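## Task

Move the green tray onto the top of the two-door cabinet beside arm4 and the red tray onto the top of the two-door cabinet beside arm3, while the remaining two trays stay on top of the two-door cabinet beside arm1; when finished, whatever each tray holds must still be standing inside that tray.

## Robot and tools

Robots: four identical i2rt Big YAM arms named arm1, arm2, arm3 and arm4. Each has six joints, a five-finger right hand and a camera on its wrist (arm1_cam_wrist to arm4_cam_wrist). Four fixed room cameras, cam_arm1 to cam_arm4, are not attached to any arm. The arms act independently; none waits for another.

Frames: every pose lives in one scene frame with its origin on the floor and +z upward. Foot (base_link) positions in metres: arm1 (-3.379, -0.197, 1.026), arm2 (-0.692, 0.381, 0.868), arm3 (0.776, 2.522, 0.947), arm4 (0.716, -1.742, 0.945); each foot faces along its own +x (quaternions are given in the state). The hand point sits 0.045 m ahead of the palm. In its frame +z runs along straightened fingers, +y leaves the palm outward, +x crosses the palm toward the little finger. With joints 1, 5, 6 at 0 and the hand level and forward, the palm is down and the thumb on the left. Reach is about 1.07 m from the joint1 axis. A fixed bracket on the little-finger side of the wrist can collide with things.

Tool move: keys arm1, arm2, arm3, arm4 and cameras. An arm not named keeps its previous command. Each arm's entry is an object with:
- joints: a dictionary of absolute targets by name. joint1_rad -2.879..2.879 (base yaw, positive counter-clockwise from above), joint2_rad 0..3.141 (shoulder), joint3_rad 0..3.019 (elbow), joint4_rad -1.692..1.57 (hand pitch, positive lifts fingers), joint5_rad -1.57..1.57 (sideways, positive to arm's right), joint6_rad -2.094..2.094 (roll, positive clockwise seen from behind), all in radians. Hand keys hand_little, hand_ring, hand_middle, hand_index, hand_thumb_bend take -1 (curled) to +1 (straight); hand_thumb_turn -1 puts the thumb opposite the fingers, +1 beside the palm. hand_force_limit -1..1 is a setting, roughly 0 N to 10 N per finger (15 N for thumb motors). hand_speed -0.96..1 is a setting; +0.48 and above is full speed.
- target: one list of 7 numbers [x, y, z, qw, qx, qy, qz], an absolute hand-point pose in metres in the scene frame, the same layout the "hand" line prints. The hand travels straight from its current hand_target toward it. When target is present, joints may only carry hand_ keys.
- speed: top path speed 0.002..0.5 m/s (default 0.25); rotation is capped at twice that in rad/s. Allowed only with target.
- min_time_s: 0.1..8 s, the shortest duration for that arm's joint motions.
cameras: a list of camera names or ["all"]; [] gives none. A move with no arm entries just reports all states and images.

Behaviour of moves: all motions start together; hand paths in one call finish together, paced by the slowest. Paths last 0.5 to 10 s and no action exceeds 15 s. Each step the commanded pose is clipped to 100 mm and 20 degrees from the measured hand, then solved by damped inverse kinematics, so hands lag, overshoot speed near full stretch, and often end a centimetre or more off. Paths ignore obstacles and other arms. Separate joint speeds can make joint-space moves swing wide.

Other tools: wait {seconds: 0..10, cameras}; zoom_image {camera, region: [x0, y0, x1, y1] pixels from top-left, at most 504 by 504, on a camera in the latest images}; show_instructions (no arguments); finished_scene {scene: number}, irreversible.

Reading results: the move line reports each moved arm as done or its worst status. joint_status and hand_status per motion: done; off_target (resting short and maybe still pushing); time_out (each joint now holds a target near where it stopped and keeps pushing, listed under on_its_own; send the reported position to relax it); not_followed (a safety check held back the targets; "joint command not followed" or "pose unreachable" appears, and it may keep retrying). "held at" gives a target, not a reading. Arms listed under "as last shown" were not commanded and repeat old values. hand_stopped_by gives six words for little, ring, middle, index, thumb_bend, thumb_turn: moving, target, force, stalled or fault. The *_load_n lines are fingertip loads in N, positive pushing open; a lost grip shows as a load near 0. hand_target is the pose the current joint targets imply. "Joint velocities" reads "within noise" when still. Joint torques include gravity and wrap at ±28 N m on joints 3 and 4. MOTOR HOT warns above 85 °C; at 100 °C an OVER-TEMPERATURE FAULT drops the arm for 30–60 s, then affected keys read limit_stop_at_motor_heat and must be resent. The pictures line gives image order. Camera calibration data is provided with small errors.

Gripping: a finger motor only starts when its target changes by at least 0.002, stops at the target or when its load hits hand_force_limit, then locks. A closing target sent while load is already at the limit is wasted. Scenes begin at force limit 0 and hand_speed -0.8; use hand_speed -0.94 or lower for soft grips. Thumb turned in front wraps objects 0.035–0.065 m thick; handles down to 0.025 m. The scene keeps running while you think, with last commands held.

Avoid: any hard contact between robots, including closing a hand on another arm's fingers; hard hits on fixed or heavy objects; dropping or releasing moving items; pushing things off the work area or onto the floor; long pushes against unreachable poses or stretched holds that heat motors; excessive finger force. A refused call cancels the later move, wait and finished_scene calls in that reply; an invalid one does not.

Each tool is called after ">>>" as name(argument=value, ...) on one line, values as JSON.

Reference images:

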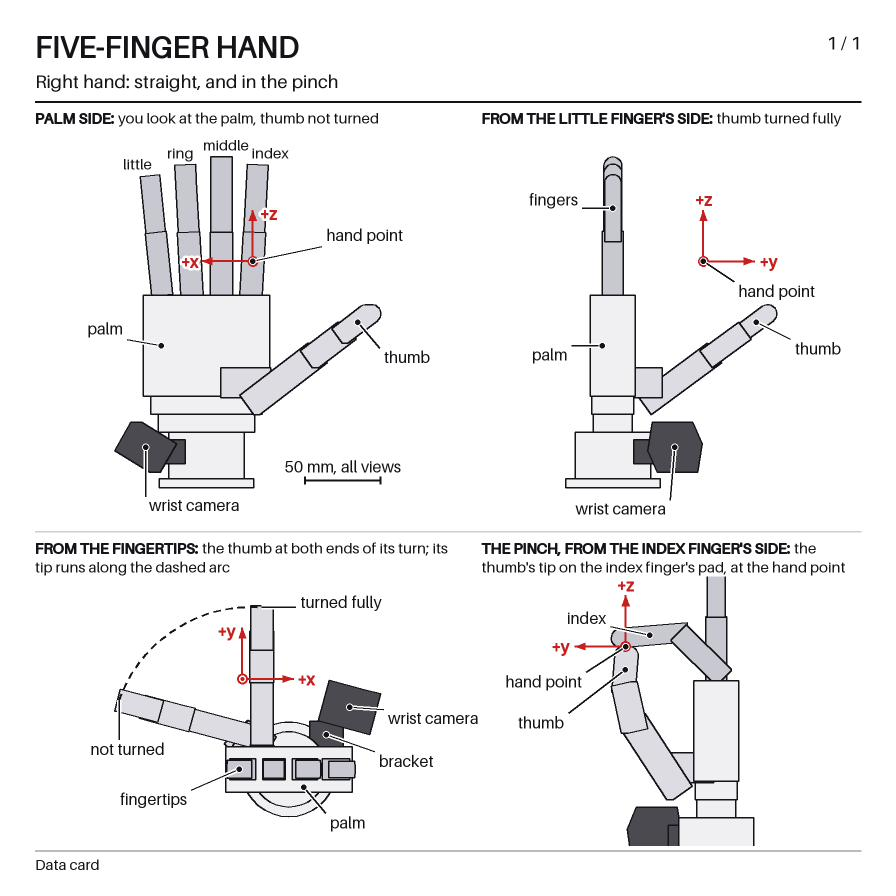

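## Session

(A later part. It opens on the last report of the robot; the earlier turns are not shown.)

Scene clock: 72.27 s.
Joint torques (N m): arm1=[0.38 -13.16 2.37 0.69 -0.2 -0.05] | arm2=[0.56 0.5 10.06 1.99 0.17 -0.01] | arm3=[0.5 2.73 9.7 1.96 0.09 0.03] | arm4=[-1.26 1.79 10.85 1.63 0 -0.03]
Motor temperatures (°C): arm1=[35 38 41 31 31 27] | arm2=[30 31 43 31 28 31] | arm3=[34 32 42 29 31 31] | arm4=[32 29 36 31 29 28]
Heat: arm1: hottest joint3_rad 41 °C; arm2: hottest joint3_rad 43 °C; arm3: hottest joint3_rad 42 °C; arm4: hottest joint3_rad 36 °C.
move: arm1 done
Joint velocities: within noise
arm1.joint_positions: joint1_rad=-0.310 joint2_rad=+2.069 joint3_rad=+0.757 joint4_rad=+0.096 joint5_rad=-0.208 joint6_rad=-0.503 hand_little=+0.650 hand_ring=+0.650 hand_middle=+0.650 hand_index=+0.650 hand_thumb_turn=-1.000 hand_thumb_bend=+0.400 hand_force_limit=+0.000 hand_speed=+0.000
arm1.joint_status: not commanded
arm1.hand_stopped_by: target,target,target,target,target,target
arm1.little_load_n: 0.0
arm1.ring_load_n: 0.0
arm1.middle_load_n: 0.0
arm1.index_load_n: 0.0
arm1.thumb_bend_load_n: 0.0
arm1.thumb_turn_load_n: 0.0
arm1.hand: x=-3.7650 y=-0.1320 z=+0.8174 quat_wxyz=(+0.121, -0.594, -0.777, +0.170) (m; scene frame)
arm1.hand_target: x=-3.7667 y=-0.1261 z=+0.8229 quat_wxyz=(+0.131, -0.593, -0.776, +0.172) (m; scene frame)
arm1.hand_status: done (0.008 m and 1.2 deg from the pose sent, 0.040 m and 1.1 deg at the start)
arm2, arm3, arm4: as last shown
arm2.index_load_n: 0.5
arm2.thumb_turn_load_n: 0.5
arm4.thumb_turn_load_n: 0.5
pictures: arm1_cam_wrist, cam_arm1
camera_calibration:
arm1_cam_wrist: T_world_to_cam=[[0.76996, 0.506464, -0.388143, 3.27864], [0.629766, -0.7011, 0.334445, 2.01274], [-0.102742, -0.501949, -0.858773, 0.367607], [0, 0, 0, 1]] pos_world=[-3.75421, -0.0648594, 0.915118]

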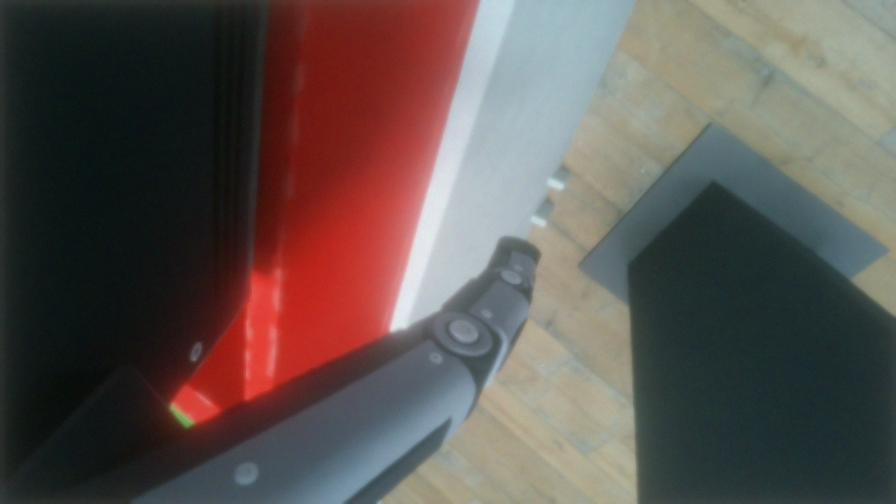

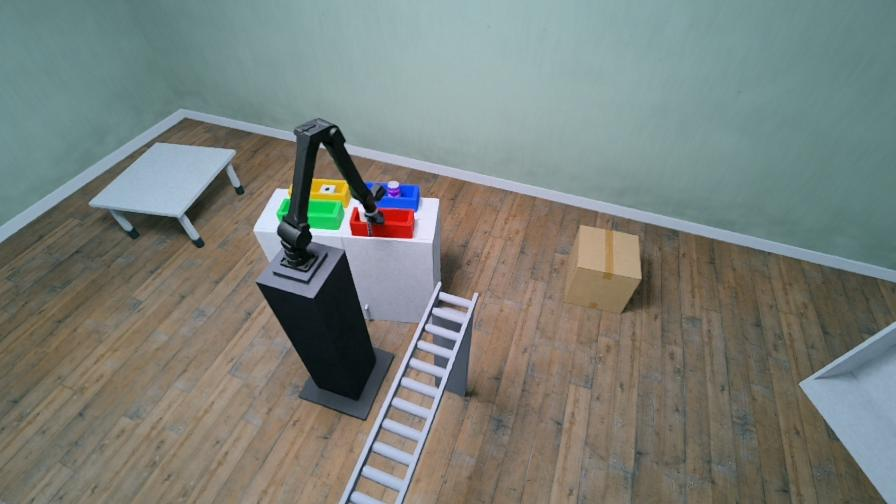

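>>> move(arm1={"target": [-3.7754, -0.1284, 0.84, 0.1314, -0.5929, -0.7755, 0.1719], "speed": 0.08})

>>> move(arm1={"target": [-3.7880, -0.1318, 0.99, 0.1314, -0.5929, -0.7755, 0.1719], "speed": 0.2})

>>> move(arm1={"target": [-3.9086, -0.1646, 0.97, 0.1314, -0.5929, -0.7755, 0.1719], "speed": 0.2}, cameras=["arm1_cam_wrist"])

Scene clock: 79.57 s.
Joint torques (N m): arm1=[1.49 -13.04 3.81 -0.06 -0.08 0.06] | arm2=[0.62 0.44 10.04 2.02 0.18 -0.06] | arm3=[0.44 2.73 9.7 1.96 0.09 0.03] | arm4=[-1.26 1.55 10.85 1.54 -0.01 0.01]
Motor temperatures (°C): arm1=[35 38 40 31 31 27] | arm2=[30 31 43 31 28 31] | arm3=[34 32 42 29 31 31] | arm4=[32 29 36 31 29 28]
Heat: arm1: hottest joint3_rad 40 °C; arm2: hottest joint3_rad 43 °C; arm3: hottest joint3_rad 42 °C; arm4: hottest joint3_rad 36 °C.
move: arm1 done
Joint velocities: within noise
arm1.joint_positions: joint1_rad=-0.310 joint2_rad=+2.024 joint3_rad=+0.757 joint4_rad=+0.063 joint5_rad=-0.206 joint6_rad=-0.503 hand_little=+0.650 hand_ring=+0.650 hand_middle=+0.650 hand_index=+0.650 hand_thumb_turn=-1.000 hand_thumb_bend=+0.400 hand_force_limit=+0.000 hand_speed=+0.000
arm1.joint_status: not commanded
arm1.hand_stopped_by: target,target,target,target,target,target
arm1.little_load_n: 0.0
arm1.ring_load_n: 0.0
arm1.middle_load_n: 0.0
arm1.index_load_n: 0.0
arm1.thumb_bend_load_n: 0.0
arm1.thumb_turn_load_n: 0.0
arm1.hand: x=-3.7702 y=-0.1300 z=+0.8330 quat_wxyz=(+0.126, -0.593, -0.777, +0.171) (m; scene frame)
arm1.hand_target: x=-3.7753 y=-0.1285 z=+0.8399 quat_wxyz=(+0.131, -0.593, -0.776, +0.172) (m; scene frame)
arm1.hand_status: done (0.009 m and 0.6 deg from the pose sent, 0.025 m and 1.2 deg at the start)
arm2, arm3, arm4: as last shown
arm2.index_load_n: 0.0
arm2.thumb_turn_load_n: 0.0
arm3.ring_load_n: 0.5
arm3.thumb_bend_load_n: 0.5
arm3.thumb_turn_load_n: 0.5
arm4.thumb_turn_load_n: 0.0
pictures: none

Scene clock: 81.20 s.
Joint torques (N m): arm1=[2.02 -10.58 8.9 -0.09 -0.07 0.11] | arm2=[0.44 0.73 9.98 2.24 0.15 -0.02] | arm3=[0.44 2.73 9.7 1.95 0.08 0.03] | arm4=[-1.44 1.61 10.92 1.51 0 -0.02]
Motor temperatures (°C): arm1=[35 38 40 31 31 27] | arm2=[30 31 43 31 28 31] | arm3=[34 32 42 29 31 31] | arm4=[32 29 36 31 29 28]
Heat: arm1: hottest joint3_rad 40 °C; arm2: hottest joint3_rad 43 °C; arm3: hottest joint3_rad 42 °C; arm4: hottest joint3_rad 36 °C.
move: arm1 off_target
Joint velocities: within noise
arm1.joint_positions: joint1_rad=-0.295 joint2_rad=+1.631 joint3_rad=+0.794 joint4_rad=-0.385 joint5_rad=-0.198 joint6_rad=-0.488 hand_little=+0.650 hand_ring=+0.650 hand_middle=+0.650 hand_index=+0.650 hand_thumb_turn=-1.000 hand_thumb_bend=+0.400 hand_force_limit=+0.000 hand_speed=+0.000
arm1.joint_status: not commanded
arm1.hand_stopped_by: target,target,target,target,target,target
arm1.little_load_n: 0.0
arm1.ring_load_n: 0.0
arm1.middle_load_n: 0.0
arm1.index_load_n: 0.0
arm1.thumb_bend_load_n: 0.0
arm1.thumb_turn_load_n: 0.0
arm1.hand: x=-3.7706 y=-0.1333 z=+0.9766 quat_wxyz=(+0.117, -0.595, -0.777, +0.166) (m; scene frame)
arm1.hand_target: x=-3.7876 y=-0.1320 z=+0.9901 quat_wxyz=(+0.131, -0.593, -0.776, +0.172) (m; scene frame)
arm1.hand_status: off_target (0.022 m and 1.8 deg from the pose sent, 0.158 m and 0.6 deg at the start)
arm2, arm3, arm4: as last shown
arm3.ring_load_n: 0.0
arm3.thumb_bend_load_n: 0.0
arm3.thumb_turn_load_n: 0.0
pictures: none

Scene clock: 82.63 s.
Joint torques (N m): arm1=[1.73 -11.81 9.95 -0.01 -0.06 0.12] | arm2=[1.2 0.85 9.99 2.04 0.15 -0.04] | arm3=[0.44 2.73 9.72 1.95 0.08 0.03] | arm4=[-1.26 1.79 10.88 1.58 -0.02 -0.04]
Motor temperatures (°C): arm1=[35 38 40 31 31 27] | arm2=[30 31 43 31 28 31] | arm3=[34 32 42 29 31 31] | arm4=[32 29 36 31 29 28]
Heat: arm1: hottest joint3_rad 40 °C; arm2: hottest joint3_rad 43 °C; arm3: hottest joint3_rad 42 °C; arm4: hottest joint3_rad 36 °C.
move: arm1 off_target
Joint velocities: within noise
arm1.joint_positions: joint1_rad=-0.172 joint2_rad=+1.866 joint3_rad=+1.110 joint4_rad=-0.419 joint5_rad=-0.152 joint6_rad=-0.377 hand_little=+0.650 hand_ring=+0.650 hand_middle=+0.650 hand_index=+0.650 hand_thumb_turn=-1.000 hand_thumb_bend=+0.400 hand_force_limit=+0.000 hand_speed=+0.000
arm1.joint_status: not commanded
arm1.hand_stopped_by: target,target,target,target,target,target
arm1.little_load_n: 0.0
arm1.ring_load_n: 0.0
arm1.middle_load_n: 0.0
arm1.index_load_n: 0.0
arm1.thumb_bend_load_n: 0.0
arm1.thumb_turn_load_n: 0.0
arm1.hand: x=-3.8941 y=-0.1641 z=+0.9692 quat_wxyz=(+0.130, -0.591, -0.777, +0.171) (m; scene frame)
arm1.hand_target: x=-3.9082 y=-0.1647 z=+0.9702 quat_wxyz=(+0.132, -0.593, -0.776, +0.172) (m; scene frame)
arm1.hand_status: off_target (0.015 m and 0.4 deg from the pose sent, 0.142 m and 1.7 deg at the start)
arm2.joint_positions: joint1_rad=+0.022 joint2_rad=+0.640 joint3_rad=+1.450 joint4_rad=-1.182 joint5_rad=+0.227 joint6_rad=-0.984 hand_little=+0.650 hand_ring=+0.650 hand_middle=+0.650 hand_index=+0.650 hand_thumb_turn=-1.000 hand_thumb_bend=+0.400 hand_force_limit=+0.000 hand_speed=+0.000
arm2.joint_status: not commanded
arm2.hand_stopped_by: target,target,target,target,target,target
arm2.little_load_n: 0.0
arm2.ring_load_n: 0.0
arm2.middle_load_n: 0.0
arm2.index_load_n: 0.0
arm2.thumb_bend_load_n: 0.0
arm2.thumb_turn_load_n: 0.0
arm2.hand: x=-0.9290 y=+0.4395 z=+1.4112 quat_wxyz=(+0.564, -0.265, -0.775, +0.102) (m; scene frame)
arm2.hand_target: x=-0.9265 y=+0.4398 z=+1.4200 quat_wxyz=(+0.572, -0.264, -0.769, +0.105) (m; scene frame)
arm2.hand_status: not commanded
arm3.joint_positions: joint1_rad=-0.361 joint2_rad=+0.604 joint3_rad=+1.439 joint4_rad=-1.543 joint5_rad=+0.193 joint6_rad=-1.401 hand_little=+0.650 hand_ring=+0.650 hand_middle=+0.650 hand_index=+0.650 hand_thumb_turn=-1.000 hand_thumb_bend=+0.400 hand_force_limit=+0.000 hand_speed=+0.000
arm3.joint_status: not commanded
arm3.hand_stopped_by: target,target,target,target,target,target
arm3.little_load_n: 0.0
arm3.ring_load_n: 0.0
arm3.middle_load_n: 0.0
arm3.index_load_n: 0.0
arm3.thumb_bend_load_n: 0.0
arm3.thumb_turn_load_n: 0.0
arm3.hand: x=+0.9592 y=+2.4575 z=+1.4358 quat_wxyz=(+0.007, +0.903, -0.037, +0.427) (m; scene frame)
arm3.hand_target: x=+0.9578 y=+2.4572 z=+1.4435 quat_wxyz=(+0.005, +0.899, -0.038, +0.436) (m; scene frame)
arm3.hand_status: not commanded
arm4.joint_positions: joint1_rad=+0.146 joint2_rad=+0.623 joint3_rad=+1.381 joint4_rad=-1.611 joint5_rad=+0.107 joint6_rad=-1.068 hand_little=+0.650 hand_ring=+0.650 hand_middle=+0.650 hand_index=+0.650 hand_thumb_turn=-1.000 hand_thumb_bend=+0.400 hand_force_limit=+0.000 hand_speed=+0.000
arm4.joint_status: not commanded
arm4.hand_stopped_by: target,target,target,target,target,target
arm4.little_load_n: 0.0
arm4.ring_load_n: 0.0
arm4.middle_load_n: 0.0
arm4.index_load_n: 0.0
arm4.thumb_bend_load_n: 0.0
arm4.thumb_turn_load_n: 0.0
arm4.hand: x=+0.8437 y=-1.8552 z=+1.3802 quat_wxyz=(+0.031, +0.836, -0.418, +0.354) (m; scene frame)
arm4.hand_target: x=+0.8440 y=-1.8553 z=+1.3900 quat_wxyz=(+0.030, +0.832, -0.416, +0.367) (m; scene frame)
arm4.hand_status: not commanded
pictures: arm1_cam_wrist
camera_calibration:
arm1_cam_wrist: T_world_to_cam=[[0.762773, 0.511576, -0.39556, 3.43322], [0.63626, -0.703014, 0.317718, 2.06205], [-0.115547, -0.494026, -0.861735, 0.422927], [0, 0, 0, 1]] pos_world=[-3.8819, -0.0977678, 1.06735]

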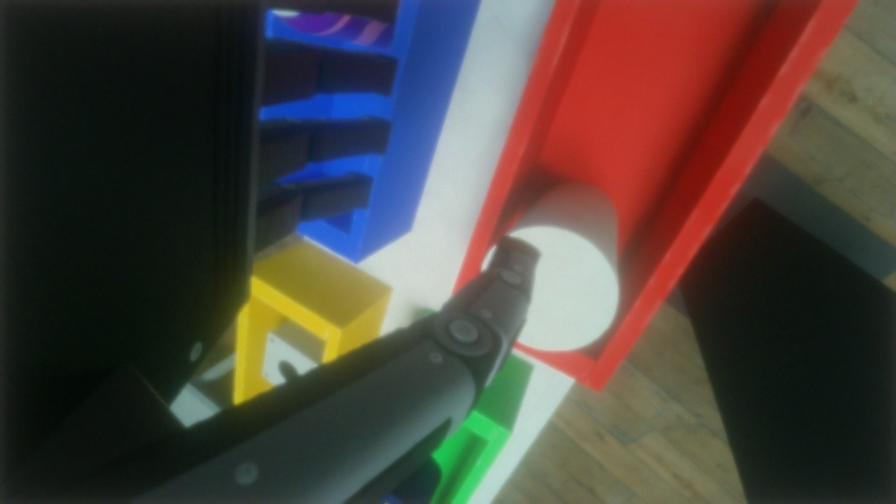

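>>> move(arm1={"target": [-3.8986, -0.1516, 0.895, 0.1314, -0.5929, -0.7755, 0.1719], "speed": 0.12}, cameras=["arm1_cam_wrist"])

Scene clock: 94.10 s.
Joint torques (N m): arm1=[0.91 -12.69 5.72 0.92 -0.28 -0.06] | arm2=[0.73 0.21 9.92 2.11 0.14 0.01] | arm3=[0.44 2.78 9.72 1.95 0.08 0.03] | arm4=[-1.44 1.79 10.86 1.52 -0.03 -0.02]
Motor temperatures (°C): arm1=[35 38 40 31 31 27] | arm2=[30 31 43 31 28 31] | arm3=[34 32 42 29 31 31] | arm4=[32 29 36 31 29 28]
Heat: arm1: hottest joint3_rad 40 °C; arm2: hottest joint3_rad 43 °C; arm3: hottest joint3_rad 42 °C; arm4: hottest joint3_rad 36 °C.
move: arm1 off_target
Joint velocities: within noise
arm1.joint_positions: joint1_rad=-0.192 joint2_rad=+2.004 joint3_rad=+1.104 joint4_rad=-0.270 joint5_rad=-0.159 joint6_rad=-0.386 hand_little=+0.650 hand_ring=+0.650 hand_middle=+0.650 hand_index=+0.650 hand_thumb_turn=-1.000 hand_thumb_bend=+0.400 hand_force_limit=+0.000 hand_speed=+0.000
arm1.joint_status: not commanded
arm1.hand_stopped_by: target,target,target,target,target,target
arm1.little_load_n: 0.0
arm1.ring_load_n: 0.0
arm1.middle_load_n: 0.0
arm1.index_load_n: 0.0
arm1.thumb_bend_load_n: 0.0
arm1.thumb_turn_load_n: 0.0
arm1.hand: x=-3.9005 y=-0.1544 z=+0.9051 quat_wxyz=(+0.133, -0.594, -0.774, +0.173) (m; scene frame)
arm1.hand_target: x=-3.8983 y=-0.1517 z=+0.8951 quat_wxyz=(+0.131, -0.593, -0.776, +0.172) (m; scene frame)
arm1.hand_status: off_target (0.011 m and 0.3 deg from the pose sent, 0.075 m and 0.4 deg at the start)
arm2, arm3, arm4: as last shown
arm2.thumb_turn_load_n: 0.5
pictures: arm1_cam_wrist
camera_calibration:
arm1_cam_wrist: T_world_to_cam=[[0.76433, 0.504062, -0.402145, 3.41862], [0.632255, -0.708371, 0.31379, 2.08038], [-0.126698, -0.494098, -0.860125, 0.326777], [0, 0, 0, 1]] pos_world=[-3.88688, -0.0880595, 1.00305]

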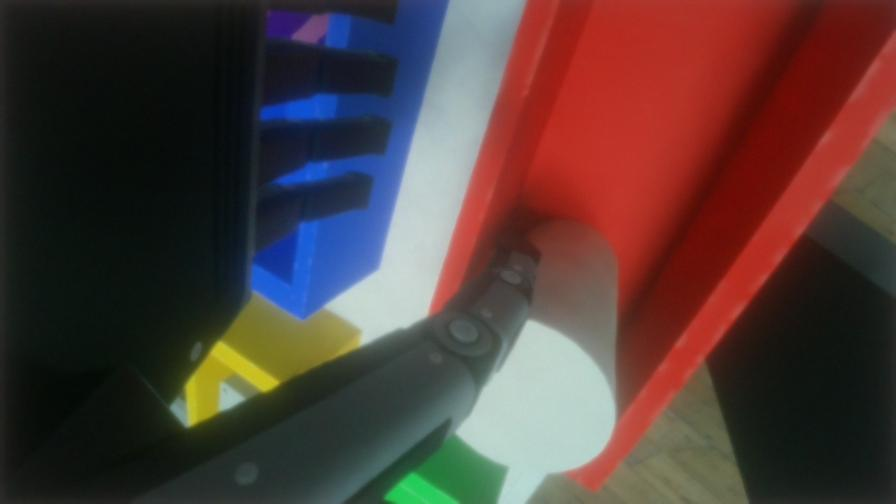

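>>> move(arm1={"target": [-3.8917, -0.1580, 0.819, 0.1314, -0.5929, -0.7755, 0.1719], "speed": 0.1}, cameras=["arm1_cam_wrist"])

Scene clock: 100.67 s.
Joint torques (N m): arm1=[1.55 -13.16 4.96 0.94 -0.15 0.02] | arm2=[1.14 0.5 10.03 1.99 0.18 -0.04] | arm3=[0.44 2.78 9.72 1.95 0.08 0.03] | arm4=[-1.03 2.2 10.85 1.54 -0.03 0]
Motor temperatures (°C): arm1=[35 38 39 31 31 27] | arm2=[30 31 43 31 28 31] | arm3=[34 32 42 29 31 31] | arm4=[32 29 36 31 29 28]
Heat: arm1: hottest joint3_rad 39 °C; arm2: hottest joint3_rad 43 °C; arm3: hottest joint3_rad 42 °C; arm4: hottest joint3_rad 36 °C.
move: arm1 done
Joint velocities: within noise
arm1.joint_positions: joint1_rad=-0.192 joint2_rad=+2.167 joint3_rad=+1.091 joint4_rad=-0.096 joint5_rad=-0.159 joint6_rad=-0.387 hand_little=+0.650 hand_ring=+0.650 hand_middle=+0.650 hand_index=+0.650 hand_thumb_turn=-1.000 hand_thumb_bend=+0.400 hand_force_limit=+0.000 hand_speed=+0.000
arm1.joint_status: not commanded
arm1.hand_stopped_by: target,target,target,target,target,target
arm1.little_load_n: 0.0
arm1.ring_load_n: 0.0
arm1.middle_load_n: 0.0
arm1.index_load_n: 0.0
arm1.thumb_bend_load_n: 0.0
arm1.thumb_turn_load_n: 0.0
arm1.hand: x=-3.8928 y=-0.1567 z=+0.8282 quat_wxyz=(+0.132, -0.594, -0.774, +0.173) (m; scene frame)
arm1.hand_target: x=-3.8915 y=-0.1580 z=+0.8191 quat_wxyz=(+0.131, -0.593, -0.776, +0.172) (m; scene frame)
arm1.hand_status: done (0.009 m and 0.2 deg from the pose sent, 0.087 m and 0.3 deg at the start)
arm2, arm3, arm4: as last shown
arm2.thumb_turn_load_n: 0.0
pictures: arm1_cam_wrist
camera_calibration:
arm1_cam_wrist: T_world_to_cam=[[0.764845, 0.50435, -0.400802, 3.38395], [0.631993, -0.708043, 0.315056, 2.09594], [-0.124887, -0.494273, -0.860289, 0.267695], [0, 0, 0, 1]] pos_world=[-3.87939, -0.0903598, 0.926247]

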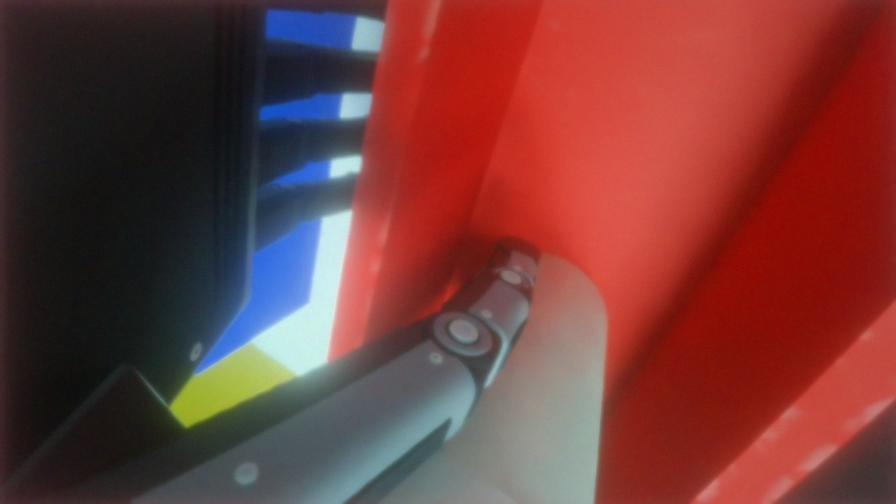

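>>> move(arm1={"joints": {"hand_index": 0.17, "hand_middle": 0.2, "hand_ring": 0.25, "hand_little": 0.25, "hand_force_limit": -0.5, "hand_speed": -0.88}})

>>> move(arm1={"joints": {"hand_thumb_bend": -0.7, "hand_force_limit": 0.0, "hand_speed": -0.92}})

>>> move(arm1={"joints": {"hand_index": 0.0, "hand_middle": 0.0, "hand_force_limit": -0.4, "hand_speed": -0.93}}, cameras=["arm1_cam_wrist"])

Scene clock: 106.63 s.
Joint torques (N m): arm1=[1.61 -13.22 4.96 0.7 -0.14 0.02] | arm2=[0.5 0.91 9.99 2.03 0.15 -0.02] | arm3=[0.5 2.73 9.72 1.96 0.09 0.03] | arm4=[-1.73 1.96 10.93 1.5 -0.02 -0.01]
Motor temperatures (°C): arm1=[35 38 39 31 31 27] | arm2=[30 31 43 31 28 31] | arm3=[34 32 42 29 31 31] | arm4=[32 29 36 31 29 28]
Heat: arm1: hottest joint3_rad 39 °C; arm2: hottest joint3_rad 43 °C; arm3: hottest joint3_rad 42 °C; arm4: hottest joint3_rad 36 °C.
move: arm1 done
Joint velocities: within noise
arm1.joint_positions: joint1_rad=-0.192 joint2_rad=+2.167 joint3_rad=+1.091 joint4_rad=-0.089 joint5_rad=-0.159 joint6_rad=-0.387 hand_little=+0.250 hand_ring=+0.250 hand_middle=+0.200 hand_index=+0.170 hand_thumb_turn=-1.000 hand_thumb_bend=+0.400 hand_force_limit=-0.500 hand_speed=-0.880
arm1.joint_status: all done
arm1.hand_stopped_by: target,target,target,target,target,target
arm1.little_load_n: 0.0
arm1.ring_load_n: 0.0
arm1.middle_load_n: 2.0
arm1.index_load_n: 0.0
arm1.thumb_bend_load_n: 0.0
arm1.thumb_turn_load_n: 0.0
arm1.hand: x=-3.8946 y=-0.1564 z=+0.8285 quat_wxyz=(+0.135, -0.594, -0.774, +0.174) (m; scene frame)
arm1.hand_target: x=-3.8915 y=-0.1580 z=+0.8192 quat_wxyz=(+0.131, -0.593, -0.776, +0.172) (m; scene frame)
arm1.hand_status: not commanded
arm2, arm3, arm4: as last shown
arm3.ring_load_n: 0.5
arm3.thumb_bend_load_n: 0.5
arm3.thumb_turn_load_n: 0.5
pictures: none

Scene clock: 111.27 s.
Joint torques (N m): arm1=[1.61 -13.22 4.97 0.7 -0.14 0.01] | arm2=[0.44 0.44 10.04 2 0.2 -0.04] | arm3=[0.44 2.73 9.7 1.95 0.08 0.03] | arm4=[-1.61 1.85 10.88 1.42 -0.03 -0.03]
Motor temperatures (°C): arm1=[35 38 39 31 31 27] | arm2=[30 31 43 31 28 31] | arm3=[34 32 43 29 31 31] | arm4=[32 29 36 31 29 28]
Heat: arm1: hottest joint3_rad 39 °C; arm2: hottest joint3_rad 43 °C; arm3: hottest joint3_rad 43 °C; arm4: hottest joint3_rad 36 °C.
move: arm1 off_target
Joint velocities: arm1=[within noise] | arm2=[within noise] | arm3=[-0.015 -0.015 -0.012 -0.051 -0.007 -0.037] | arm4=[within noise]
arm1.joint_positions: joint1_rad=-0.192 joint2_rad=+2.167 joint3_rad=+1.091 joint4_rad=-0.089 joint5_rad=-0.159 joint6_rad=-0.387 hand_little=+0.250 hand_ring=+0.250 hand_middle=+0.201 hand_index=+0.170 hand_thumb_turn=-1.000 hand_thumb_bend=+0.062 hand_force_limit=+0.000 hand_speed=-0.920
arm1.joint_status: hand_thumb_bend off_target (ended at +0.062, target -0.700); the others done
arm1.hand_stopped_by: target,target,target,target,force,target
arm1.little_load_n: 0.0
arm1.ring_load_n: 0.0
arm1.middle_load_n: 4.0
arm1.index_load_n: 0.0
arm1.thumb_bend_load_n: 7.5
arm1.thumb_turn_load_n: 0.5
arm1.hand: x=-3.8946 y=-0.1564 z=+0.8285 quat_wxyz=(+0.135, -0.594, -0.774, +0.174) (m; scene frame)
arm1.hand_target: x=-3.8915 y=-0.1580 z=+0.8192 quat_wxyz=(+0.131, -0.593, -0.776, +0.172) (m; scene frame)
arm1.hand_status: not commanded
arm2, arm3, arm4: as last shown
arm2.thumb_turn_load_n: 0.5
arm3.ring_load_n: 0.0
arm3.thumb_bend_load_n: 0.0
arm3.thumb_turn_load_n: 0.0
arm4.thumb_turn_load_n: 0.5
pictures: none

Scene clock: 112.23 s.
Joint torques (N m): arm1=[1.61 -13.22 4.97 0.7 -0.15 0.02] | arm2=[0.56 0.44 9.91 2.04 0.18 -0.05] | arm3=[0.44 2.73 9.7 1.96 0.09 0.03] | arm4=[-1.61 1.85 10.91 1.61 -0.01 -0.02]
Motor temperatures (°C): arm1=[35 38 39 31 31 27] | arm2=[30 31 43 31 28 31] | arm3=[34 32 43 29 31 31] | arm4=[32 29 36 31 29 28]
Heat: arm1: hottest joint3_rad 39 °C; arm2: hottest joint3_rad 43 °C; arm3: hottest joint3_rad 43 °C; arm4: hottest joint3_rad 36 °C.
move: arm1 off_target
Joint velocities: within noise
arm1.joint_positions: joint1_rad=-0.192 joint2_rad=+2.167 joint3_rad=+1.091 joint4_rad=-0.089 joint5_rad=-0.159 joint6_rad=-0.387 hand_little=+0.250 hand_ring=+0.250 hand_middle=+0.201 hand_index=+0.152 hand_thumb_turn=-1.000 hand_thumb_bend=+0.063 hand_force_limit=-0.400 hand_speed=-0.930
arm1.joint_status: hand_middle off_target (ended at +0.201, target +0.000); hand_index off_target (ended at +0.152, target +0.000); the others done
arm1.hand_stopped_by: target,target,force,force,force,target
arm1.little_load_n: 0.5
arm1.ring_load_n: 0.0
arm1.middle_load_n: 3.0
arm1.index_load_n: 4.0
arm1.thumb_bend_load_n: 8.0
arm1.thumb_turn_load_n: 1.0
arm1.hand: x=-3.8946 y=-0.1564 z=+0.8285 quat_wxyz=(+0.135, -0.594, -0.774, +0.174) (m; scene frame)
arm1.hand_target: x=-3.8915 y=-0.1580 z=+0.8192 quat_wxyz=(+0.131, -0.593, -0.776, +0.172) (m; scene frame)
arm1.hand_status: not commanded
arm2, arm3, arm4: as last shown
arm2.thumb_turn_load_n: 0.0
arm3.middle_load_n: 0.5
arm3.index_load_n: 0.5
pictures: arm1_cam_wrist
camera_calibration:
arm1_cam_wrist: T_world_to_cam=[[0.762184, 0.504695, -0.405412, 3.37887], [0.634025, -0.70843, 0.310062, 2.10918], [-0.130719, -0.493365, -0.859944, 0.244901], [0, 0, 0, 1]] pos_world=[-3.88058, -0.0902605, 0.926454]

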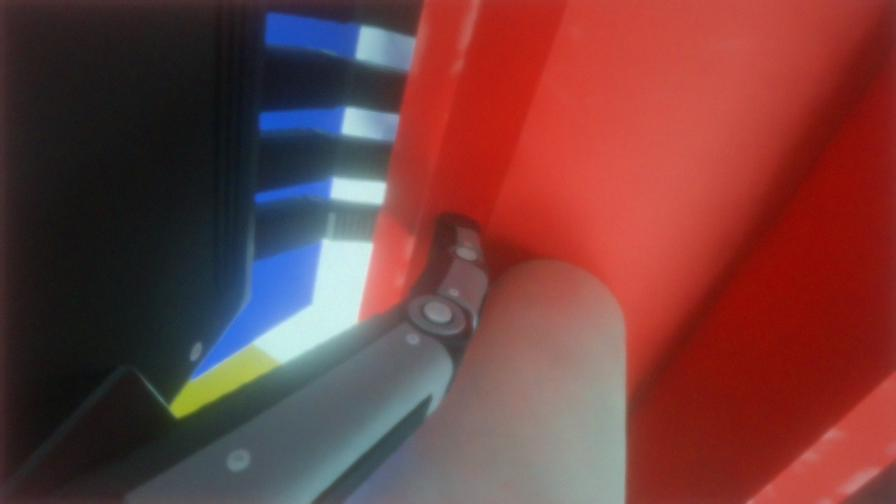

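>>> move(arm1={"target": [-3.9096, -0.1607, 0.885, 0.1314, -0.5929, -0.7755, 0.1719], "speed": 0.06}, cameras=["arm1_cam_wrist", "cam_arm1"])

>>> zoom_image(camera="cam_arm1", region=[240, 160, 450, 264])

Scene clock: 115.93 s.
Joint torques (N m): arm1=[2.02 -17.96 8.18 -0.21 -0.12 0.12] | arm2=[0.56 0.79 10.02 2.13 0.18 0] | arm3=[0.44 2.78 9.72 1.95 0.08 0.03] | arm4=[-1.38 1.49 10.8 1.5 -0.01 -0.02]
Motor temperatures (°C): arm1=[35 38 39 31 31 27] | arm2=[30 31 44 31 28 31] | arm3=[34 32 43 29 31 31] | arm4=[32 29 36 31 29 28]
Heat: arm1: hottest joint3_rad 39 °C; arm2: hottest joint3_rad 44 °C; arm3: hottest joint3_rad 43 °C; arm4: hottest joint3_rad 36 °C.
move: arm1 off_target
Joint velocities: within noise
arm1.joint_positions: joint1_rad=-0.186 joint2_rad=+2.102 joint3_rad=+1.091 joint4_rad=-0.228 joint5_rad=-0.155 joint6_rad=-0.387 hand_little=+0.250 hand_ring=+0.250 hand_middle=+0.201 hand_index=+0.152 hand_thumb_turn=-1.000 hand_thumb_bend=+0.063 hand_force_limit=-0.400 hand_speed=-0.930
arm1.joint_status: not commanded
arm1.hand_stopped_by: target,target,force,force,force,target
arm1.little_load_n: 0.0
arm1.ring_load_n: 0.0
arm1.middle_load_n: 5.0
arm1.index_load_n: 3.0
arm1.thumb_bend_load_n: 9.0
arm1.thumb_turn_load_n: 2.0
arm1.hand: x=-3.8776 y=-0.1612 z=+0.8551 quat_wxyz=(+0.104, -0.598, -0.780, +0.155) (m; scene frame)
arm1.hand_target: x=-3.9085 y=-0.1609 z=+0.8853 quat_wxyz=(+0.131, -0.593, -0.776, +0.172) (m; scene frame)
arm1.hand_status: off_target (0.044 m and 3.8 deg from the pose sent, 0.059 m and 0.6 deg at the start)
arm2, arm3, arm4: as last shown
arm3.middle_load_n: 0.0
arm3.index_load_n: 0.0
arm4.thumb_turn_load_n: 0.0
pictures: arm1_cam_wrist, cam_arm1
camera_calibration:
arm1_cam_wrist: T_world_to_cam=[[0.787059, 0.506618, -0.35196, 3.43012], [0.613559, -0.702, 0.361581, 1.96445], [-0.0638923, -0.500534, -0.863356, 0.52855], [0, 0, 0, 1]] pos_world=[-3.87124, -0.09416, 0.953283]

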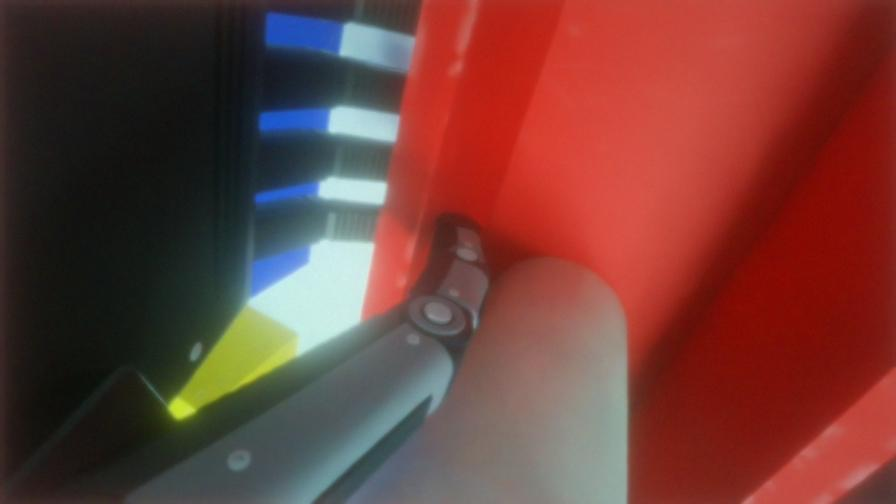

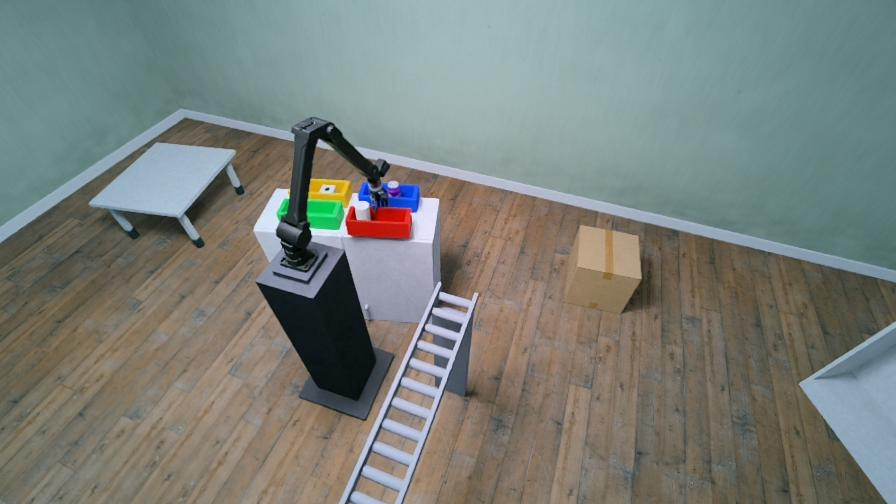

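Scaled by 2.400 from the camera's 896x504 image, which has a finer 1280x720 frame.

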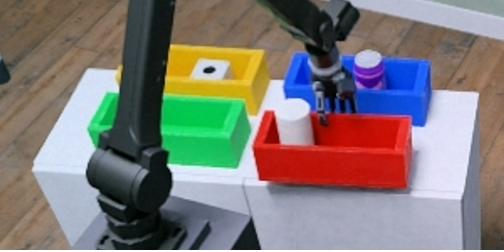

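>>> move(arm1={"target": [-3.900, -0.1607, 1.05, 0.1314, -0.5929, -0.7755, 0.1719], "speed": 0.15})

>>> move(arm1={"target": [-3.435, 0.44, 1.04, 0.2163, -0.9757, 0.0076, 0.0341], "speed": 0.18}, cameras=["arm1_cam_wrist", "cam_arm1"])

Scene clock: 121.50 s.
Joint torques (N m): arm1=[2.08 -15.56 11.63 -0.21 -0.12 0.14] | arm2=[0.44 0.73 9.95 2.04 0.17 -0.02] | arm3=[0.44 2.78 9.72 1.95 0.08 0.03] | arm4=[-1.38 1.79 10.89 1.62 -0.03 -0.03]
Motor temperatures (°C): arm1=[35 39 39 31 31 27] | arm2=[30 31 44 31 28 31] | arm3=[34 32 43 29 31 31] | arm4=[32 29 36 31 29 28]
Heat: arm1: hottest joint2_rad 39 °C; arm2: hottest joint3_rad 44 °C; arm3: hottest joint3_rad 43 °C; arm4: hottest joint3_rad 36 °C.
move: arm1 off_target
Joint velocities: within noise
arm1.joint_positions: joint1_rad=-0.184 joint2_rad=+1.775 joint3_rad=+1.134 joint4_rad=-0.606 joint5_rad=-0.155 joint6_rad=-0.387 hand_little=+0.250 hand_ring=+0.250 hand_middle=+0.201 hand_index=+0.152 hand_thumb_turn=-1.000 hand_thumb_bend=+0.063 hand_force_limit=-0.400 hand_speed=-0.930
arm1.joint_status: not commanded
arm1.hand_stopped_by: target,target,force,force,force,target
arm1.little_load_n: 0.0
arm1.ring_load_n: 0.0
arm1.middle_load_n: 5.5
arm1.index_load_n: 3.0
arm1.thumb_bend_load_n: 9.0
arm1.thumb_turn_load_n: 2.0
arm1.hand: x=-3.8705 y=-0.1605 z=+1.0151 quat_wxyz=(+0.100, -0.598, -0.780, +0.153) (m; scene frame)
arm1.hand_target: x=-3.8982 y=-0.1609 z=+1.0503 quat_wxyz=(+0.131, -0.593, -0.776, +0.172) (m; scene frame)
arm1.hand_status: off_target (0.046 m and 4.2 deg from the pose sent, 0.196 m and 3.8 deg at the start)
arm2, arm3, arm4: as last shown
arm3.index_load_n: 0.5
arm3.thumb_bend_load_n: -0.5
arm3.thumb_turn_load_n: 0.5
arm4.thumb_turn_load_n: 0.5
pictures: none

Scene clock: 127.43 s.
Joint torques (N m): arm1=[1.32 -16.15 13.05 -0.08 -0.16 0.19] | arm2=[0.62 0.91 9.84 2.14 0.19 -0.04] | arm3=[0.44 2.78 9.7 1.95 0.08 0.03] | arm4=[-1.26 1.79 10.95 1.62 0.01 0]
Motor temperatures (°C): arm1=[35 39 39 31 31 27] | arm2=[30 31 44 31 28 31] | arm3=[34 32 43 29 31 31] | arm4=[32 29 37 31 29 28]
Heat: arm1: hottest joint2_rad 39 °C; arm2: hottest joint3_rad 44 °C; arm3: hottest joint3_rad 43 °C; arm4: hottest joint3_rad 37 °C.
move: arm1 off_target
Joint velocities: within noise
arm1.joint_positions: joint1_rad=-1.587 joint2_rad=+1.960 joint3_rad=+1.443 joint4_rad=-0.656 joint5_rad=-0.046 joint6_rad=+0.029 hand_little=+0.250 hand_ring=+0.250 hand_middle=+0.201 hand_index=+0.152 hand_thumb_turn=-1.000 hand_thumb_bend=+0.063 hand_force_limit=-0.400 hand_speed=-0.930
arm1.joint_status: not commanded
arm1.hand_stopped_by: target,target,force,force,force,target
arm1.little_load_n: 0.0
arm1.ring_load_n: 0.0
arm1.middle_load_n: 5.0
arm1.index_load_n: 3.0
arm1.thumb_bend_load_n: 9.5
arm1.thumb_turn_load_n: 2.0
arm1.hand: x=-3.4333 y=+0.4105 z=+1.0148 quat_wxyz=(+0.190, -0.981, +0.000, +0.031) (m; scene frame)
arm1.hand_target: x=-3.4349 y=+0.4382 z=+1.0410 quat_wxyz=(+0.217, -0.976, +0.007, +0.034) (m; scene frame)
arm1.hand_status: off_target (0.039 m and 3.3 deg from the pose sent, 0.742 m and 105.6 deg at the start)
arm2.joint_positions: joint1_rad=+0.022 joint2_rad=+0.640 joint3_rad=+1.450 joint4_rad=-1.182 joint5_rad=+0.227 joint6_rad=-0.984 hand_little=+0.650 hand_ring=+0.650 hand_middle=+0.650 hand_index=+0.650 hand_thumb_turn=-1.000 hand_thumb_bend=+0.400 hand_force_limit=+0.000 hand_speed=+0.000
arm2.joint_status: not commanded
arm2.hand_stopped_by: target,target,target,target,target,target
arm2.little_load_n: 0.0
arm2.ring_load_n: 0.0
arm2.middle_load_n: 0.0
arm2.index_load_n: 0.0
arm2.thumb_bend_load_n: 0.0
arm2.thumb_turn_load_n: 0.0
arm2.hand: x=-0.9290 y=+0.4395 z=+1.4112 quat_wxyz=(+0.564, -0.265, -0.775, +0.102) (m; scene frame)
arm2.hand_target: x=-0.9265 y=+0.4398 z=+1.4200 quat_wxyz=(+0.572, -0.264, -0.769, +0.105) (m; scene frame)
arm2.hand_status: not commanded
arm3.joint_positions: joint1_rad=-0.361 joint2_rad=+0.604 joint3_rad=+1.439 joint4_rad=-1.543 joint5_rad=+0.193 joint6_rad=-1.401 hand_little=+0.650 hand_ring=+0.650 hand_middle=+0.650 hand_index=+0.650 hand_thumb_turn=-1.000 hand_thumb_bend=+0.400 hand_force_limit=+0.000 hand_speed=+0.000
arm3.joint_status: not commanded
arm3.hand_stopped_by: target,target,target,target,target,target
arm3.little_load_n: 0.0
arm3.ring_load_n: 0.0
arm3.middle_load_n: 0.0
arm3.index_load_n: 0.0
arm3.thumb_bend_load_n: 0.0
arm3.thumb_turn_load_n: 0.0
arm3.hand: x=+0.9592 y=+2.4575 z=+1.4358 quat_wxyz=(+0.007, +0.903, -0.037, +0.427) (m; scene frame)
arm3.hand_target: x=+0.9578 y=+2.4572 z=+1.4435 quat_wxyz=(+0.005, +0.899, -0.038, +0.436) (m; scene frame)
arm3.hand_status: not commanded
arm4.joint_positions: joint1_rad=+0.146 joint2_rad=+0.623 joint3_rad=+1.381 joint4_rad=-1.611 joint5_rad=+0.107 joint6_rad=-1.068 hand_little=+0.650 hand_ring=+0.650 hand_middle=+0.650 hand_index=+0.650 hand_thumb_turn=-1.000 hand_thumb_bend=+0.400 hand_force_limit=+0.000 hand_speed=+0.000
arm4.joint_status: not commanded
arm4.hand_stopped_by: target,target,target,target,target,target
arm4.little_load_n: 0.0
arm4.ring_load_n: 0.0
arm4.middle_load_n: 0.0
arm4.index_load_n: 0.0
arm4.thumb_bend_load_n: 0.0
arm4.thumb_turn_load_n: 0.0
arm4.hand: x=+0.8437 y=-1.8552 z=+1.3802 quat_wxyz=(+0.031, +0.836, -0.418, +0.354) (m; scene frame)
arm4.hand_target: x=+0.8440 y=-1.8553 z=+1.3900 quat_wxyz=(+0.030, +0.832, -0.416, +0.367) (m; scene frame)
arm4.hand_status: not commanded
pictures: arm1_cam_wrist, cam_arm1
camera_calibration:
arm1_cam_wrist: T_world_to_cam=[[0.278554, -0.886956, -0.368396, 1.68992], [-0.820156, -0.419271, 0.389303, -3.03114], [-0.499752, 0.1937, -0.844232, -0.819877], [0, 0, 0, 1]] pos_world=[-3.36647, 0.386823, 1.11042]

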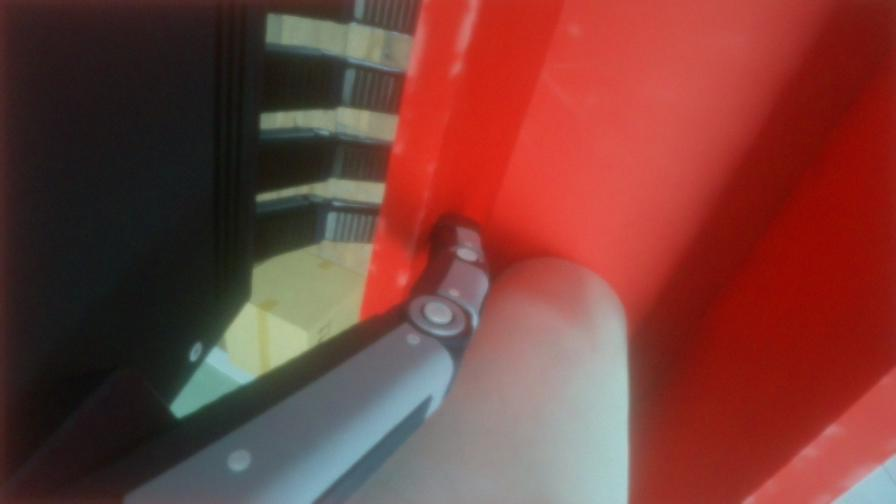

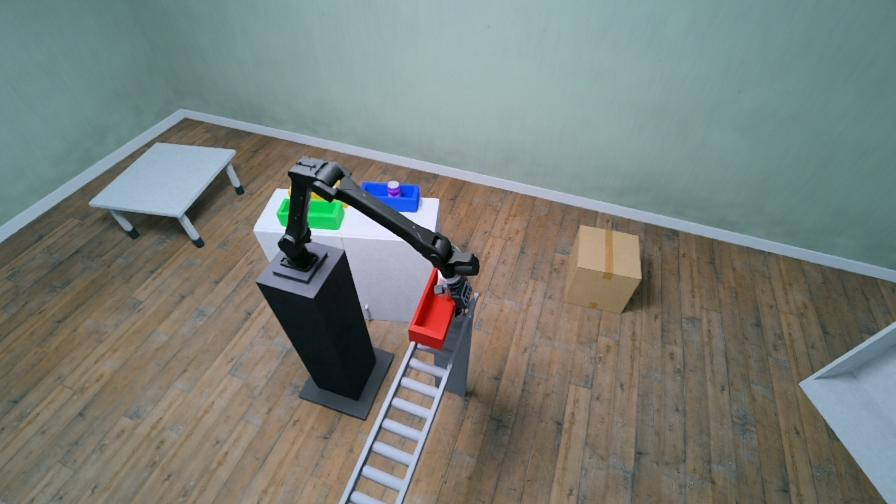

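>>> move(arm1={"target": [-3.435, 0.434, 0.925, 0.2163, -0.9757, 0.0076, 0.0341], "speed": 0.1})

Scene clock: 133.67 s.
Joint torques (N m): arm1=[1.26 -17.67 7.51 0.91 -0.17 0.16] | arm2=[0.56 0.62 9.92 2.09 0.15 -0.02] | arm3=[0.5 2.73 9.7 1.95 0.09 0.03] | arm4=[-1.03 1.67 10.84 1.54 -0.01 -0.01]
Motor temperatures (°C): arm1=[35 39 41 31 31 27] | arm2=[30 31 44 31 28 31] | arm3=[34 32 43 29 31 31] | arm4=[32 29 37 31 29 28]
Heat: arm1: hottest joint3_rad 41 °C; arm2: hottest joint3_rad 44 °C; arm3: hottest joint3_rad 43 °C; arm4: hottest joint3_rad 37 °C.
move: arm1 off_target
Joint velocities: within noise
arm1.joint_positions: joint1_rad=-1.587 joint2_rad=+2.127 joint3_rad=+1.413 joint4_rad=-0.438 joint5_rad=-0.046 joint6_rad=+0.031 hand_little=+0.250 hand_ring=+0.250 hand_middle=+0.201 hand_index=+0.152 hand_thumb_turn=-1.000 hand_thumb_bend=+0.063 hand_force_limit=-0.400 hand_speed=-0.930
arm1.joint_status: not commanded
arm1.hand_stopped_by: target,target,force,force,force,target
arm1.little_load_n: 0.0
arm1.ring_load_n: 0.0
arm1.middle_load_n: 5.5
arm1.index_load_n: 3.0
arm1.thumb_bend_load_n: 9.0
arm1.thumb_turn_load_n: 2.0
arm1.hand: x=-3.4343 y=+0.4224 z=+0.9159 quat_wxyz=(+0.200, -0.979, +0.000, +0.031) (m; scene frame)
arm1.hand_target: x=-3.4350 y=+0.4339 z=+0.9252 quat_wxyz=(+0.216, -0.976, +0.007, +0.034) (m; scene frame)
arm1.hand_status: off_target (0.015 m and 2.1 deg from the pose sent, 0.093 m and 3.3 deg at the start)
arm2, arm3, arm4: as last shown
arm2.little_load_n: -0.5
arm3.thumb_turn_load_n: 0.5
arm4.index_load_n: 0.5
pictures: none

>>> move(arm1={"target": [-3.435, 0.447, 0.926, 0.2163, -0.9757, 0.0076, 0.0341], "speed": 0.06})

>>> move(arm1={"target": [-3.435, 0.445, 0.895, 0.2163, -0.9757, 0.0076, 0.0341], "speed": 0.05}, cameras=["arm1_cam_wrist", "cam_arm1"])

>>> zoom_image(camera="cam_arm1", region=[360, 220, 540, 400])

Scene clock: 138.40 s.
Joint torques (N m): arm1=[1.14 -16.21 11.18 0.12 -0.18 0.12] | arm2=[0.38 0.85 9.91 2.21 0.18 0.02] | arm3=[0.44 2.78 9.7 1.95 0.08 0.03] | arm4=[-1.08 1.96 10.82 1.58 -0.04 0]
Motor temperatures (°C): arm1=[35 39 40 31 31 27] | arm2=[30 31 44 31 28 31] | arm3=[34 32 43 29 31 31] | arm4=[32 29 37 31 29 28]
Heat: arm1: hottest joint3_rad 40 °C; arm2: hottest joint3_rad 44 °C; arm3: hottest joint3_rad 43 °C; arm4: hottest joint3_rad 37 °C.
move: arm1 off_target
Joint velocities: within noise
arm1.joint_positions: joint1_rad=-1.587 joint2_rad=+2.129 joint3_rad=+1.413 joint4_rad=-0.438 joint5_rad=-0.046 joint6_rad=+0.035 hand_little=+0.250 hand_ring=+0.250 hand_middle=+0.201 hand_index=+0.152 hand_thumb_turn=-1.000 hand_thumb_bend=+0.063 hand_force_limit=-0.400 hand_speed=-0.930
arm1.joint_status: not commanded
arm1.hand_stopped_by: target,target,force,force,force,target
arm1.little_load_n: 0.0
arm1.ring_load_n: 0.0
arm1.middle_load_n: 6.0
arm1.index_load_n: 2.0
arm1.thumb_bend_load_n: 9.5
arm1.thumb_turn_load_n: -0.5
arm1.hand: x=-3.4346 y=+0.4219 z=+0.9144 quat_wxyz=(+0.199, -0.980, +0.003, +0.032) (m; scene frame)
arm1.hand_target: x=-3.4349 y=+0.4460 z=+0.9268 quat_wxyz=(+0.217, -0.976, +0.007, +0.034) (m; scene frame)
arm1.hand_status: off_target (0.028 m and 2.2 deg from the pose sent, 0.027 m and 2.1 deg at the start)
arm2, arm3, arm4: as last shown
arm2.little_load_n: 0.0
arm3.thumb_turn_load_n: 0.0
arm4.index_load_n: 0.0
pictures: none

Scene clock: 139.57 s.
Joint torques (N m): arm1=[1.2 -13.16 9.69 1.2 -0.12 0.11] | arm2=[0.44 0.44 9.94 1.98 0.22 -0.01] | arm3=[0.44 2.73 9.7 1.95 0.08 0.03] | arm4=[-1.44 1.61 10.86 1.48 -0.01 -0.06]
Motor temperatures (°C): arm1=[35 40 40 31 31 27] | arm2=[30 31 44 31 28 31] | arm3=[34 32 43 29 31 31] | arm4=[32 29 37 31 29 28]
Heat: arm1: hottest joint2_rad 40 °C; arm2: hottest joint3_rad 44 °C; arm3: hottest joint3_rad 43 °C; arm4: hottest joint3_rad 37 °C.
move: arm1 off_target
Joint velocities: within noise
arm1.joint_positions: joint1_rad=-1.587 joint2_rad=+2.140 joint3_rad=+1.419 joint4_rad=-0.408 joint5_rad=-0.047 joint6_rad=+0.036 hand_little=+0.250 hand_ring=+0.250 hand_middle=+0.201 hand_index=+0.152 hand_thumb_turn=-1.000 hand_thumb_bend=+0.063 hand_force_limit=-0.400 hand_speed=-0.930
arm1.joint_status: not commanded
arm1.hand_stopped_by: target,target,force,force,force,target
arm1.little_load_n: 0.0
arm1.ring_load_n: 0.0
arm1.middle_load_n: 2.5
arm1.index_load_n: 1.5
arm1.thumb_bend_load_n: 6.0
arm1.thumb_turn_load_n: -0.5
arm1.hand: x=-3.4351 y=+0.4309 z=+0.9118 quat_wxyz=(+0.212, -0.977, +0.003, +0.033) (m; scene frame)
arm1.hand_target: x=-3.4349 y=+0.4437 z=+0.8956 quat_wxyz=(+0.216, -0.976, +0.008, +0.034) (m; scene frame)
arm1.hand_status: off_target (0.022 m and 0.8 deg from the pose sent, 0.030 m and 2.2 deg at the start)
arm2, arm3, arm4: as last shown
arm2.thumb_turn_load_n: 0.5
arm3.ring_load_n: 0.5
arm4.little_load_n: -0.5
pictures: arm1_cam_wrist, cam_arm1
camera_calibration:
arm1_cam_wrist: T_world_to_cam=[[0.270496, -0.8717, -0.408621, 1.67291], [-0.821173, -0.430454, 0.374679, -2.96933], [-0.5025, 0.234199, -0.832252, -0.949478], [0, 0, 0, 1]] pos_world=[-3.36797, 0.402483, 1.00593]

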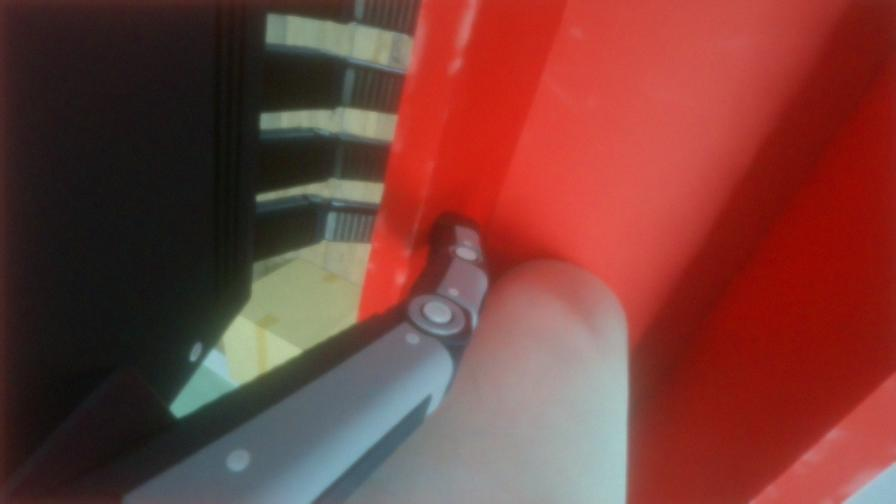

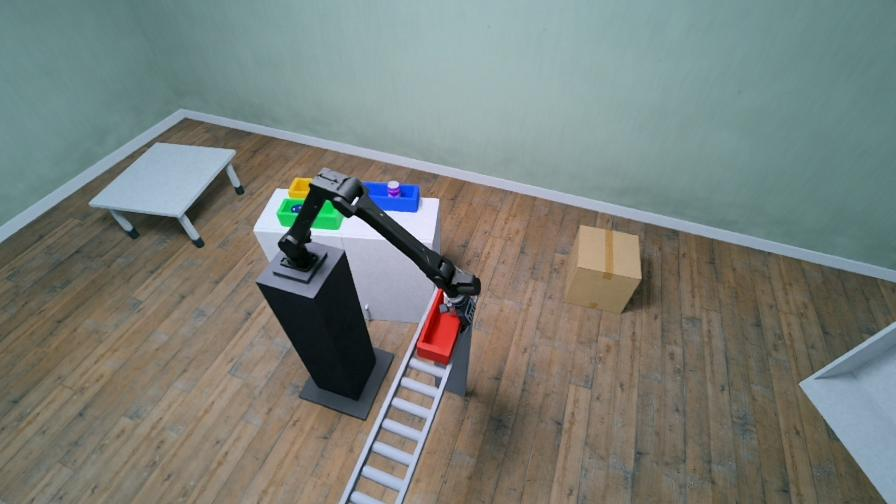

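Scaled by 2.800 from the camera's 896x504 image, which has a finer 1280x720 frame.

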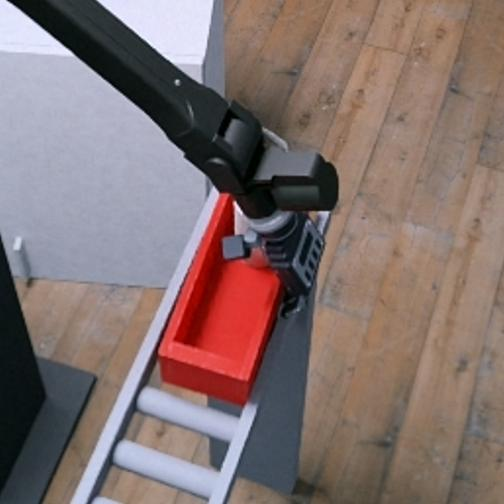

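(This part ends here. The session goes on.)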